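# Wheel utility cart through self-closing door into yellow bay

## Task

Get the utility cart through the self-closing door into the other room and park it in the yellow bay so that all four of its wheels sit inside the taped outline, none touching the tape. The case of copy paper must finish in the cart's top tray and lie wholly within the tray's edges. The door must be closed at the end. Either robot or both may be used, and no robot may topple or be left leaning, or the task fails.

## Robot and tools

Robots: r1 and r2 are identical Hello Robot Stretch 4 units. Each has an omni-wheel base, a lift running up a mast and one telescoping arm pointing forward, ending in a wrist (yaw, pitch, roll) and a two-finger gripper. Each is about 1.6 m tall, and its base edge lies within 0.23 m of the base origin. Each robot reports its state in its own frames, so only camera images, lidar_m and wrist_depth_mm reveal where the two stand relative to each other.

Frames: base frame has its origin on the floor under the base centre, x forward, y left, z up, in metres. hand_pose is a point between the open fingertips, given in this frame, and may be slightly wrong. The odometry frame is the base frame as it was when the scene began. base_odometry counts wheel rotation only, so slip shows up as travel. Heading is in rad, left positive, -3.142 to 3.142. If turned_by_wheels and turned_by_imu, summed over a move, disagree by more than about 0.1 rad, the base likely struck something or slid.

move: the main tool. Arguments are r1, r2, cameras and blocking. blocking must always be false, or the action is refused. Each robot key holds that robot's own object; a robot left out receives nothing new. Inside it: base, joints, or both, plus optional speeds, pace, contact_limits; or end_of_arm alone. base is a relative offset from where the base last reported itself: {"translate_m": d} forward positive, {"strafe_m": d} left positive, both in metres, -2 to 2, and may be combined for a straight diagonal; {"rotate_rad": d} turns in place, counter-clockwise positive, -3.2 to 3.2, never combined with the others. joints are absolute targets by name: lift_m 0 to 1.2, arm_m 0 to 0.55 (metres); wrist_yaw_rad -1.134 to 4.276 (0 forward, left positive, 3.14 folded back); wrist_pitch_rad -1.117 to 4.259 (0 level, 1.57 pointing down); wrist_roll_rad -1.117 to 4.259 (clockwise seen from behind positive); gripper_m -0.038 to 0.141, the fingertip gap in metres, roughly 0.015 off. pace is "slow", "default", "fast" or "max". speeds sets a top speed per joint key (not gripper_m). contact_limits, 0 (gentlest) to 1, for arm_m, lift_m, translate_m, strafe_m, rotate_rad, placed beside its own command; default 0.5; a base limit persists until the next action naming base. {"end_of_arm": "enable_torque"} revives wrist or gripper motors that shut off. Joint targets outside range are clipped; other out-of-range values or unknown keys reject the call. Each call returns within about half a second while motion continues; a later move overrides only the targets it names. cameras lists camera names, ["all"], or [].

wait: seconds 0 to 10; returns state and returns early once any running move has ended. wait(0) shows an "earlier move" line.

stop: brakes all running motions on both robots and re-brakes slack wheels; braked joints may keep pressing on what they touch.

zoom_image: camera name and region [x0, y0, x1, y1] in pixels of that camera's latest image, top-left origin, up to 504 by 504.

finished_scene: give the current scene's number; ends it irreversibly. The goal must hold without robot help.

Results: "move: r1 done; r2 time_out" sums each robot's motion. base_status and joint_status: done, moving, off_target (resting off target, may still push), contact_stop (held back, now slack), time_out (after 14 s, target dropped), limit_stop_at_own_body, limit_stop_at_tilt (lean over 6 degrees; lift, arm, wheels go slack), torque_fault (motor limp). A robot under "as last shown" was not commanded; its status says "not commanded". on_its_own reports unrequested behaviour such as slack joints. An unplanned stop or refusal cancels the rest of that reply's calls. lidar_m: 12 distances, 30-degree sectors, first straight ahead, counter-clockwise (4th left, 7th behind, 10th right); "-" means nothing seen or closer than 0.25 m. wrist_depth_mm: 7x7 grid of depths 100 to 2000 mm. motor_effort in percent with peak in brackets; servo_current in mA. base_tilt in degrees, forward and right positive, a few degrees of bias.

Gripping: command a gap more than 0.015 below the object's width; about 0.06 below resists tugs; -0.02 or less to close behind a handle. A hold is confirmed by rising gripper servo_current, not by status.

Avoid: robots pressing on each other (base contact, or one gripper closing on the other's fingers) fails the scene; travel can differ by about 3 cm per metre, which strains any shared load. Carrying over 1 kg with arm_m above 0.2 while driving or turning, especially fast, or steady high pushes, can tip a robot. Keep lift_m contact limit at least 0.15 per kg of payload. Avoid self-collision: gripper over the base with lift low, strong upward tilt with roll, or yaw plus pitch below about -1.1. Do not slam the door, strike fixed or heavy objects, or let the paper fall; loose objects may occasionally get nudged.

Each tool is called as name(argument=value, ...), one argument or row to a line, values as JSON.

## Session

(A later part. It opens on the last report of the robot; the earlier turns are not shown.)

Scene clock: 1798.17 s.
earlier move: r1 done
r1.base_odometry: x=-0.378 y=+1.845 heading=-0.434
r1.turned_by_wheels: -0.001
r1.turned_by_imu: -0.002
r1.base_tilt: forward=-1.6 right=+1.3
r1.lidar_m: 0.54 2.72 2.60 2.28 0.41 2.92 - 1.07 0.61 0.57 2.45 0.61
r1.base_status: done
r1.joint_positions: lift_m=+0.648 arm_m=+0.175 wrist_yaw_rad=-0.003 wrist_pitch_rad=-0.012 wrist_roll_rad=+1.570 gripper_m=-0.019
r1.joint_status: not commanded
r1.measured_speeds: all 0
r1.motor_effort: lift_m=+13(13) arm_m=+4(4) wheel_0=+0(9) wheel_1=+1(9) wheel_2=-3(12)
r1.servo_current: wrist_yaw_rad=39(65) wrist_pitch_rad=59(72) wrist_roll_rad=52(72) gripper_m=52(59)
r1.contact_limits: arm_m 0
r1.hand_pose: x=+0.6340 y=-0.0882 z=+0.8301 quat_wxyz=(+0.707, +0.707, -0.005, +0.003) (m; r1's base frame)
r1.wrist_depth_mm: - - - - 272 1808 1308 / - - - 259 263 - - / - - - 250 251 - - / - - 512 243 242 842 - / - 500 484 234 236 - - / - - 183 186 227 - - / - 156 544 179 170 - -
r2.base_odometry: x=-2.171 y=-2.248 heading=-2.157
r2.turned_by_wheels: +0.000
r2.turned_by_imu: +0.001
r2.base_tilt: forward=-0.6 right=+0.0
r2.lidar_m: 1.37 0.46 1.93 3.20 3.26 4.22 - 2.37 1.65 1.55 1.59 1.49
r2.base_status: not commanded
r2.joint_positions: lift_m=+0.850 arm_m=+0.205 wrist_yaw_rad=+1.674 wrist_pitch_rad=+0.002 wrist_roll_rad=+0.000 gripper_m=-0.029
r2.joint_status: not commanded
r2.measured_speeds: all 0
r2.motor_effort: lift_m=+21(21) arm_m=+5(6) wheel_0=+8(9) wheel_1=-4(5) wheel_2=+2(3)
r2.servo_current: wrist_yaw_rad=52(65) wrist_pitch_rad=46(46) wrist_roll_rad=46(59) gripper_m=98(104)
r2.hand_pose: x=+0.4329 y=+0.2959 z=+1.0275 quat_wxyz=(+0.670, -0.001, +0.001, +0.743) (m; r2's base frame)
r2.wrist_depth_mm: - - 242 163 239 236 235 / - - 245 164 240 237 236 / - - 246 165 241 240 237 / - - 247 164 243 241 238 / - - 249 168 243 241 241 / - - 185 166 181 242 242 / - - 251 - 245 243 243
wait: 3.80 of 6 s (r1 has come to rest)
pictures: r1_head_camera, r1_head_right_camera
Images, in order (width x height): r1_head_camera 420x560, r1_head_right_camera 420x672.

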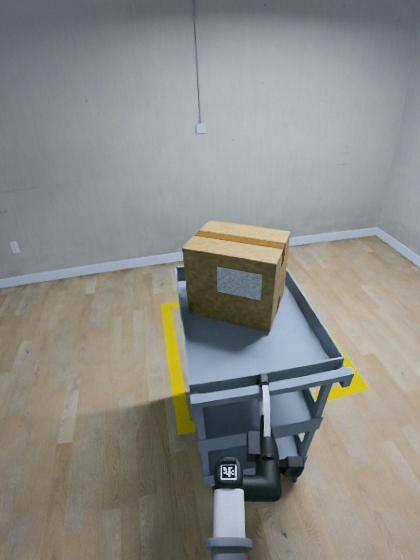

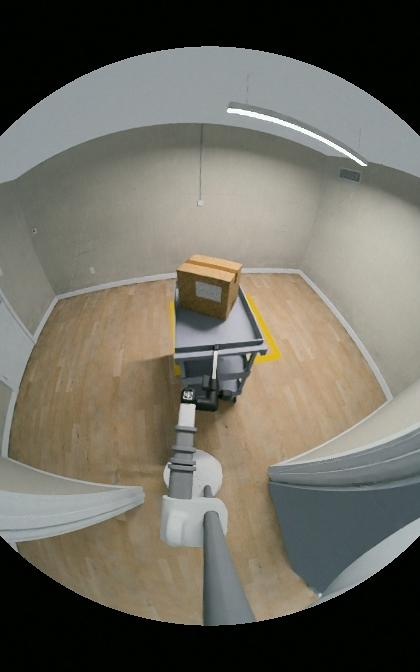

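move(
  blocking=false,
  r1={"base":{"strafe_m":0.13,"translate_m":0.06},"pace":"slow"},
)

wait(
  seconds=5,
)

move(
  blocking=false,
  r1={"base":{"rotate_rad":-0.12},"pace":"slow"},
)

wait(
  seconds=4,
  cameras=["r1_head_camera","r1_head_left_camera"],
)

Scene clock: 1813.57 s.
move: r1 moving
r1.base_odometry: x=-0.368 y=+1.853 heading=-0.435
r1.turned_by_wheels: -0.001
r1.turned_by_imu: -0.001
r1.base_tilt: forward=-1.6 right=+1.3
r1.lidar_m: 0.52 2.70 2.56 2.26 0.40 2.96 - 1.06 0.60 0.57 2.44 0.61
r1.base_status: translate_m moving; strafe_m moving
r1.joint_positions: lift_m=+0.648 arm_m=+0.175 wrist_yaw_rad=-0.003 wrist_pitch_rad=-0.012 wrist_roll_rad=+1.570 gripper_m=-0.019
r1.joint_status: not commanded
r1.measured_speeds: translate_m=+0.021 strafe_m=+0.045 rotate_rad=-0.002 lift_m=+0.000 arm_m=+0.000 wrist_yaw_rad=+0.000 wrist_pitch_rad=+0.000 wrist_roll_rad=+0.000
r1.motor_effort: lift_m=+13(13) arm_m=+4(4) wheel_0=-10(10) wheel_1=+4(7) wheel_2=-8(8)
r1.servo_current: wrist_yaw_rad=59(59) wrist_pitch_rad=72(72) wrist_roll_rad=46(52) gripper_m=52(59)
r1.contact_limits: arm_m 0
r1.hand_pose: x=+0.6340 y=-0.0882 z=+0.8301 quat_wxyz=(+0.707, +0.707, -0.005, +0.003) (m; r1's base frame)
r1.wrist_depth_mm: - - - - 268 1863 1336 / - - - 256 260 - - / - - - 250 250 - - / - - 512 241 242 854 - / - 500 488 233 236 - - / - - 183 186 227 - - / - 151 544 179 170 - -
r2: as last shown
r2.turned_by_imu: +0.000
r2.lidar_m: 1.37 0.48 1.93 3.19 3.30 4.24 - 2.39 1.64 1.53 1.59 1.48
r2.motor_effort: lift_m=+21(21) arm_m=+6(6) wheel_0=+9(9) wheel_1=-4(5) wheel_2=+2(2)
r2.servo_current: wrist_yaw_rad=52(59) wrist_pitch_rad=39(46) wrist_roll_rad=52(52) gripper_m=85(98)
r2.wrist_depth_mm: - - 243 163 239 237 236 / - - 244 163 240 238 236 / - - 246 165 241 240 238 / - - 247 165 244 240 238 / - - 248 167 243 242 240 / - - 185 167 181 242 241 / - - 252 - 245 243 243
pictures: none

Scene clock: 1815.77 s.
earlier move: r1 done
r1.base_odometry: x=-0.269 y=+1.937 heading=-0.435
r1.turned_by_wheels: +0.000
r1.turned_by_imu: +0.000
r1.base_tilt: forward=-1.6 right=+1.3
r1.lidar_m: 0.55 2.65 2.46 2.16 0.32 0.36 - 1.30 0.73 0.68 2.54 0.60
r1.base_status: done
r1.joint_positions: lift_m=+0.648 arm_m=+0.175 wrist_yaw_rad=-0.003 wrist_pitch_rad=-0.012 wrist_roll_rad=+1.570 gripper_m=-0.019
r1.joint_status: not commanded
r1.measured_speeds: all 0
r1.motor_effort: lift_m=+13(13) arm_m=+4(4) wheel_0=-6(12) wheel_1=+0(7) wheel_2=-4(8)
r1.servo_current: wrist_yaw_rad=46(65) wrist_pitch_rad=72(72) wrist_roll_rad=46(65) gripper_m=52(59)
r1.contact_limits: arm_m 0
r1.hand_pose: x=+0.6340 y=-0.0883 z=+0.8301 quat_wxyz=(+0.707, +0.707, -0.005, +0.003) (m; r1's base frame)
r1.wrist_depth_mm: - - - 238 236 1863 - / - - - 236 236 - - / - - 539 236 232 831 - / - 484 473 232 233 - - / - - 517 231 230 - - / - - 182 184 229 820 - / - 150 - 170 160 574 -
r2.base_odometry: x=-2.171 y=-2.248 heading=-2.157
r2.turned_by_wheels: +0.000
r2.turned_by_imu: +0.000
r2.base_tilt: forward=-0.7 right=+0.0
r2.lidar_m: 1.38 0.47 1.93 3.19 3.27 4.25 - 2.36 1.68 1.53 1.58 1.48
r2.base_status: not commanded
r2.joint_positions: lift_m=+0.850 arm_m=+0.205 wrist_yaw_rad=+1.674 wrist_pitch_rad=+0.002 wrist_roll_rad=+0.000 gripper_m=-0.029
r2.joint_status: not commanded
r2.measured_speeds: all 0
r2.motor_effort: lift_m=+21(21) arm_m=+5(6) wheel_0=+9(9) wheel_1=-4(5) wheel_2=+2(3)
r2.servo_current: wrist_yaw_rad=39(65) wrist_pitch_rad=39(52) wrist_roll_rad=39(59) gripper_m=98(111)
r2.hand_pose: x=+0.4329 y=+0.2959 z=+1.0275 quat_wxyz=(+0.670, -0.001, +0.001, +0.743) (m; r2's base frame)
r2.wrist_depth_mm: - - 244 162 239 236 236 / - - 245 163 241 237 237 / - - 246 165 242 239 237 / - - 248 165 243 241 239 / - - 249 168 244 242 240 / - - 185 166 181 243 242 / - - 252 - 246 243 243
wait: 2.20 of 5 s (r1 has come to rest)
pictures: none

Scene clock: 1816.27 s.
move: r1 moving
r1.base_odometry: x=-0.269 y=+1.937 heading=-0.535
r1.turned_by_wheels: -0.100
r1.turned_by_imu: -0.100
r1.base_tilt: forward=-1.6 right=+1.3
r1.lidar_m: 0.54 2.63 2.61 2.18 0.35 0.34 - 1.86 0.75 0.69 2.54 0.61
r1.base_status: rotate_rad moving
r1.joint_positions: lift_m=+0.648 arm_m=+0.175 wrist_yaw_rad=+0.007 wrist_pitch_rad=-0.012 wrist_roll_rad=+1.570 gripper_m=-0.019
r1.joint_status: not commanded
r1.measured_speeds: translate_m=+0.001 strafe_m=-0.004 rotate_rad=-0.223 lift_m=+0.000 arm_m=+0.000 wrist_yaw_rad=+0.000 wrist_pitch_rad=+0.000 wrist_roll_rad=+0.000
r1.motor_effort: lift_m=+13(13) arm_m=+4(4) wheel_0=+14(14) wheel_1=+5(8) wheel_2=+6(10)
r1.servo_current: wrist_yaw_rad=52(59) wrist_pitch_rad=65(72) wrist_roll_rad=39(65) gripper_m=52(52)
r1.contact_limits: arm_m 0
r1.hand_pose: x=+0.6348 y=-0.0855 z=+0.8301 quat_wxyz=(+0.707, +0.707, -0.002, +0.007) (m; r1's base frame)
r1.wrist_depth_mm: - - - 246 247 1863 1281 / - - - 243 243 - - / - - 621 240 239 - - / - 484 477 236 236 - - / - 521 504 234 233 - - / - - 185 189 228 820 - / - 157 180 156 159 - -
r2: as last shown
r2.base_tilt: forward=-0.6 right=+0.0
r2.lidar_m: 1.37 0.45 1.93 3.19 3.29 4.26 - 2.40 1.66 1.56 1.57 1.47
r2.motor_effort: lift_m=+21(21) arm_m=+5(6) wheel_0=+8(9) wheel_1=-4(5) wheel_2=+2(2)
r2.servo_current: wrist_yaw_rad=52(59) wrist_pitch_rad=39(46) wrist_roll_rad=52(52) gripper_m=91(98)
r2.wrist_depth_mm: - - 243 163 239 236 236 / - - 244 163 240 237 236 / - - 245 165 242 240 236 / - - 247 165 242 240 238 / - - 248 167 244 241 239 / - - 185 167 181 244 240 / - - 251 - 247 243 242
pictures: none

Scene clock: 1816.77 s.
earlier move: r1 done
r1.base_odometry: x=-0.269 y=+1.937 heading=-0.554
r1.turned_by_wheels: -0.019
r1.turned_by_imu: -0.020
r1.base_tilt: forward=-1.6 right=+1.2
r1.lidar_m: 0.54 2.63 2.64 2.19 0.34 0.34 - 1.94 0.80 0.69 2.54 0.62
r1.base_status: done
r1.joint_positions: lift_m=+0.648 arm_m=+0.175 wrist_yaw_rad=+0.003 wrist_pitch_rad=-0.012 wrist_roll_rad=+1.570 gripper_m=-0.019
r1.joint_status: not commanded
r1.measured_speeds: all 0
r1.motor_effort: lift_m=+13(13) arm_m=+4(4) wheel_0=+2(14) wheel_1=+3(8) wheel_2=+2(10)
r1.servo_current: wrist_yaw_rad=59(65) wrist_pitch_rad=72(72) wrist_roll_rad=59(65) gripper_m=52(59)
r1.contact_limits: arm_m 0
r1.hand_pose: x=+0.6345 y=-0.0866 z=+0.8301 quat_wxyz=(+0.707, +0.707, -0.003, +0.005) (m; r1's base frame)
r1.wrist_depth_mm: - - - - 272 1808 1308 / - - - 257 262 1863 - / - - - 250 252 - - / - - 521 242 243 842 - / - 496 484 234 236 - - / - - 183 187 228 - - / - 157 554 180 160 - -
r2.base_odometry: x=-2.171 y=-2.248 heading=-2.157
r2.turned_by_wheels: +0.000
r2.turned_by_imu: +0.000
r2.base_tilt: forward=-0.7 right=+0.0
r2.lidar_m: 1.39 0.45 1.92 3.20 3.28 4.28 - 2.41 1.64 1.55 1.59 1.49
r2.base_status: not commanded
r2.joint_positions: lift_m=+0.850 arm_m=+0.205 wrist_yaw_rad=+1.674 wrist_pitch_rad=+0.002 wrist_roll_rad=+0.000 gripper_m=-0.029
r2.joint_status: not commanded
r2.measured_speeds: all 0
r2.motor_effort: lift_m=+21(21) arm_m=+5(6) wheel_0=+9(9) wheel_1=-4(5) wheel_2=+2(2)
r2.servo_current: wrist_yaw_rad=59(65) wrist_pitch_rad=46(46) wrist_roll_rad=46(52) gripper_m=104(104)
r2.hand_pose: x=+0.4329 y=+0.2959 z=+1.0275 quat_wxyz=(+0.670, -0.001, +0.001, +0.743) (m; r2's base frame)
r2.wrist_depth_mm: - - 243 162 239 237 235 / - - 246 163 240 238 237 / - - 245 165 241 240 237 / - - 247 164 242 241 238 / - - 251 167 244 242 240 / - - 185 166 181 243 241 / - - 251 - 247 244 243
wait: 0.50 of 4 s (r1 has come to rest)
pictures: r1_head_camera, r1_head_left_camera
Images, in order (width x height): r1_head_camera 420x560, r1_head_left_camera 420x672.

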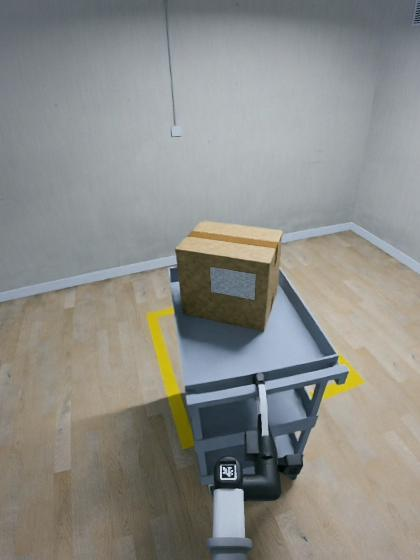

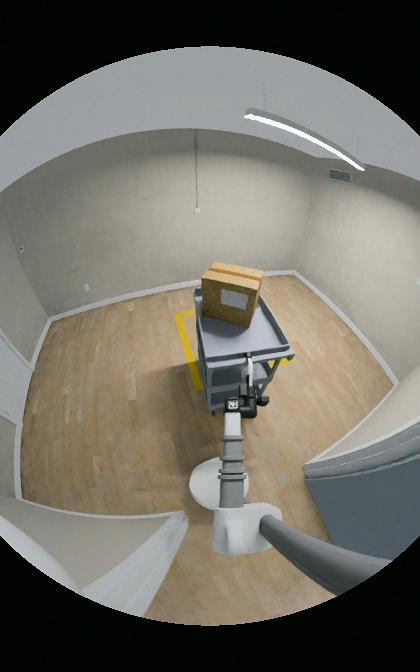

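move(
  blocking=false,
  r1={"base":{"strafe_m":0.22,"translate_m":0.08},"pace":"slow"},
)

wait(
  seconds=5,
)

move(
  blocking=false,
  r1={"base":{"rotate_rad":-0.05},"pace":"slow"},
)

wait(
  seconds=4,
  cameras=["r1_head_camera","r1_head_left_camera"],
)

Scene clock: 1823.17 s.
move: r1 moving
r1.base_odometry: x=-0.259 y=+1.945 heading=-0.555
r1.turned_by_wheels: -0.001
r1.turned_by_imu: -0.001
r1.base_tilt: forward=-1.6 right=+1.3
r1.lidar_m: 0.52 2.61 2.63 2.15 0.36 0.33 - 6.14 0.79 0.69 2.54 0.62
r1.base_status: translate_m moving; strafe_m moving
r1.joint_positions: lift_m=+0.648 arm_m=+0.175 wrist_yaw_rad=+0.000 wrist_pitch_rad=-0.012 wrist_roll_rad=+1.570 gripper_m=-0.019
r1.joint_status: not commanded
r1.measured_speeds: translate_m=+0.016 strafe_m=+0.045 rotate_rad=-0.002 lift_m=+0.000 arm_m=+0.000 wrist_yaw_rad=-0.019 wrist_pitch_rad=+0.000 wrist_roll_rad=+0.000
r1.motor_effort: lift_m=+13(13) arm_m=+4(4) wheel_0=-6(8) wheel_1=+7(7) wheel_2=-5(5)
r1.servo_current: wrist_yaw_rad=46(65) wrist_pitch_rad=59(72) wrist_roll_rad=59(65) gripper_m=46(52)
r1.contact_limits: arm_m 0
r1.hand_pose: x=+0.6342 y=-0.0874 z=+0.8301 quat_wxyz=(+0.707, +0.707, -0.004, +0.004) (m; r1's base frame)
r1.wrist_depth_mm: - - - - 304 1808 1308 / - - - 259 265 1808 - / - - - 253 255 - - / - - 554 244 243 831 - / - 492 480 235 236 - - / - - 183 187 228 - - / - 157 535 183 160 - -
r2: as last shown
r2.base_tilt: forward=-0.6 right=+0.0
r2.lidar_m: 1.36 0.46 1.93 3.19 3.28 4.24 - 2.36 1.64 1.53 1.59 1.47
r2.servo_current: wrist_yaw_rad=65(65) wrist_pitch_rad=39(52) wrist_roll_rad=52(59) gripper_m=98(98)
r2.wrist_depth_mm: - - 243 163 239 237 235 / - - 244 163 239 238 236 / - - 246 165 241 239 237 / - - 247 165 243 241 238 / - - 249 167 243 242 240 / - - 185 167 182 243 241 / - - 251 - 247 243 243
pictures: none

Scene clock: 1826.27 s.
earlier move: r1 done
r1.base_odometry: x=-0.085 y=+2.082 heading=-0.555
r1.turned_by_wheels: +0.000
r1.turned_by_imu: +0.000
r1.base_tilt: forward=-1.6 right=+1.3
r1.lidar_m: 0.55 2.48 2.43 1.99 0.71 0.37 0.31 6.26 1.03 0.89 2.70 0.57
r1.base_status: done
r1.joint_positions: lift_m=+0.648 arm_m=+0.175 wrist_yaw_rad=-0.003 wrist_pitch_rad=-0.012 wrist_roll_rad=+1.570 gripper_m=-0.019
r1.joint_status: not commanded
r1.measured_speeds: all 0
r1.motor_effort: lift_m=+13(13) arm_m=-1(4) wheel_0=-8(13) wheel_1=+0(8) wheel_2=-2(8)
r1.servo_current: wrist_yaw_rad=33(65) wrist_pitch_rad=72(78) wrist_roll_rad=39(65) gripper_m=46(59)
r1.contact_limits: arm_m 0
r1.hand_pose: x=+0.6340 y=-0.0882 z=+0.8301 quat_wxyz=(+0.707, +0.707, -0.005, +0.003) (m; r1's base frame)
r1.wrist_depth_mm: - - - 231 229 1863 - / - - - 231 230 - - / - - 480 232 229 - - / - 488 477 232 229 - - / - - 525 230 230 - - / - - 181 188 229 831 - / - 150 - 178 159 627 -
r2.base_odometry: x=-2.171 y=-2.248 heading=-2.157
r2.turned_by_wheels: +0.000
r2.turned_by_imu: +0.000
r2.base_tilt: forward=-0.7 right=+0.0
r2.lidar_m: 1.39 0.44 1.92 3.19 3.29 4.21 - 2.38 1.65 1.55 1.61 1.50
r2.base_status: not commanded
r2.joint_positions: lift_m=+0.850 arm_m=+0.205 wrist_yaw_rad=+1.674 wrist_pitch_rad=+0.002 wrist_roll_rad=+0.000 gripper_m=-0.029
r2.joint_status: not commanded
r2.measured_speeds: all 0
r2.motor_effort: lift_m=+21(21) arm_m=+6(6) wheel_0=+8(9) wheel_1=-4(5) wheel_2=+2(2)
r2.servo_current: wrist_yaw_rad=52(65) wrist_pitch_rad=39(52) wrist_roll_rad=39(59) gripper_m=98(104)
r2.hand_pose: x=+0.4329 y=+0.2959 z=+1.0275 quat_wxyz=(+0.670, -0.001, +0.001, +0.743) (m; r2's base frame)
r2.wrist_depth_mm: - - 244 163 238 237 236 / - - 244 163 240 237 236 / - - 246 165 241 239 236 / - - 247 165 243 240 239 / - - 248 167 244 242 240 / - - 184 166 181 243 240 / - - 251 - 246 243 243
wait: 3.10 of 5 s (r1 has come to rest)
pictures: none

Scene clock: 1826.77 s.
move: r1 moving
r1.base_odometry: x=-0.085 y=+2.082 heading=-0.604
r1.turned_by_wheels: -0.049
r1.turned_by_imu: -0.049
r1.base_tilt: forward=-1.6 right=+1.3
r1.lidar_m: 0.56 2.48 2.55 2.01 0.85 0.36 0.31 6.23 1.04 0.92 2.42 0.59
r1.base_status: rotate_rad moving
r1.joint_positions: lift_m=+0.648 arm_m=+0.175 wrist_yaw_rad=+0.001 wrist_pitch_rad=-0.012 wrist_roll_rad=+1.570 gripper_m=-0.019
r1.joint_status: not commanded
r1.measured_speeds: translate_m=+0.000 strafe_m=+0.000 rotate_rad=-0.001 lift_m=+0.000 arm_m=+0.000 wrist_yaw_rad=+0.000 wrist_pitch_rad=+0.000 wrist_roll_rad=+0.000
r1.motor_effort: lift_m=+13(13) arm_m=-2(3) wheel_0=+6(8) wheel_1=+3(5) wheel_2=+2(5)
r1.servo_current: wrist_yaw_rad=52(65) wrist_pitch_rad=65(72) wrist_roll_rad=59(59) gripper_m=59(59)
r1.contact_limits: arm_m 0
r1.hand_pose: x=+0.6344 y=-0.0871 z=+0.8301 quat_wxyz=(+0.707, +0.707, -0.004, +0.005) (m; r1's base frame)
r1.wrist_depth_mm: - - - 232 233 1756 - / - - - 233 231 - - / - - 496 232 232 820 - / - 484 477 231 230 - - / - - 521 229 229 - - / - - 183 190 229 820 - / - 151 177 171 160 647 -
r2: as last shown
r2.lidar_m: 1.39 0.48 1.93 3.21 3.27 4.27 - 2.39 1.65 1.51 1.61 1.48
r2.motor_effort: lift_m=+21(21) arm_m=+5(6) wheel_0=+8(9) wheel_1=-4(5) wheel_2=+2(3)
r2.servo_current: wrist_yaw_rad=59(59) wrist_pitch_rad=39(46) wrist_roll_rad=39(52) gripper_m=98(104)
r2.wrist_depth_mm: - - 244 163 239 236 235 / - - 243 163 239 237 236 / - - 246 165 241 240 237 / - - 247 164 243 240 238 / - - 249 168 244 242 240 / - - 186 166 181 242 241 / - - 251 - 247 243 242
pictures: none

Scene clock: 1827.00 s.
earlier move: r1 done
r1.base_odometry: x=-0.085 y=+2.082 heading=-0.604
r1.turned_by_wheels: +0.000
r1.turned_by_imu: +0.000
r1.base_tilt: forward=-1.6 right=+1.2
r1.lidar_m: 0.54 2.47 2.52 2.01 0.81 0.37 0.32 6.26 1.04 0.92 2.40 0.60
r1.base_status: done
r1.joint_positions: lift_m=+0.648 arm_m=+0.175 wrist_yaw_rad=+0.001 wrist_pitch_rad=-0.012 wrist_roll_rad=+1.570 gripper_m=-0.019
r1.joint_status: not commanded
r1.measured_speeds: all 0
r1.motor_effort: lift_m=+13(13) arm_m=-2(3) wheel_0=+6(8) wheel_1=+4(5) wheel_2=+1(5)
r1.servo_current: wrist_yaw_rad=59(65) wrist_pitch_rad=65(72) wrist_roll_rad=52(59) gripper_m=46(59)
r1.contact_limits: arm_m 0
r1.hand_pose: x=+0.6344 y=-0.0871 z=+0.8301 quat_wxyz=(+0.707, +0.707, -0.004, +0.005) (m; r1's base frame)
r1.wrist_depth_mm: - - - 233 233 1863 - / - - - 232 232 - - / - - 500 231 233 - - / - 488 473 230 230 - - / - - 512 231 230 - - / - - 183 189 229 831 - / - 151 175 171 159 597 -
r2.base_odometry: x=-2.171 y=-2.248 heading=-2.157
r2.turned_by_wheels: +0.000
r2.turned_by_imu: +0.000
r2.base_tilt: forward=-0.6 right=+0.0
r2.lidar_m: 1.38 0.45 1.95 3.18 3.28 4.28 - 2.37 1.65 1.53 1.59 1.45
r2.base_status: not commanded
r2.joint_positions: lift_m=+0.850 arm_m=+0.205 wrist_yaw_rad=+1.674 wrist_pitch_rad=+0.002 wrist_roll_rad=+0.000 gripper_m=-0.029
r2.joint_status: not commanded
r2.measured_speeds: all 0
r2.motor_effort: lift_m=+21(21) arm_m=+5(6) wheel_0=+8(9) wheel_1=-4(5) wheel_2=+2(3)
r2.servo_current: wrist_yaw_rad=52(59) wrist_pitch_rad=33(46) wrist_roll_rad=52(52) gripper_m=98(104)
r2.hand_pose: x=+0.4329 y=+0.2959 z=+1.0275 quat_wxyz=(+0.670, -0.001, +0.001, +0.743) (m; r2's base frame)
r2.wrist_depth_mm: - - 243 163 238 237 236 / - - 245 163 240 237 236 / - - 246 165 242 239 237 / - - 246 164 242 240 238 / - - 249 167 244 240 240 / - - 185 167 181 243 242 / - - 251 - 246 244 242
wait: 0.23 of 4 s (r1 has come to rest)
pictures: r1_head_camera, r1_head_left_camera
Images, in order (width x height): r1_head_camera 420x560, r1_head_left_camera 420x672.

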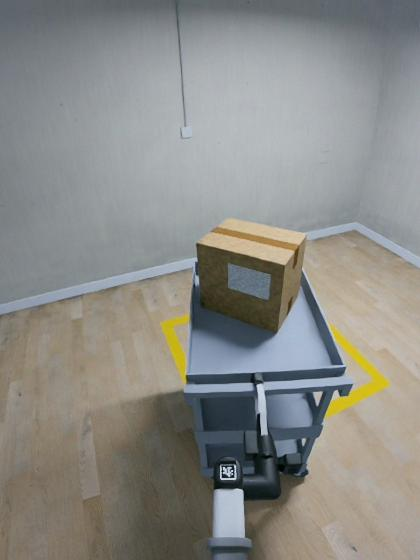

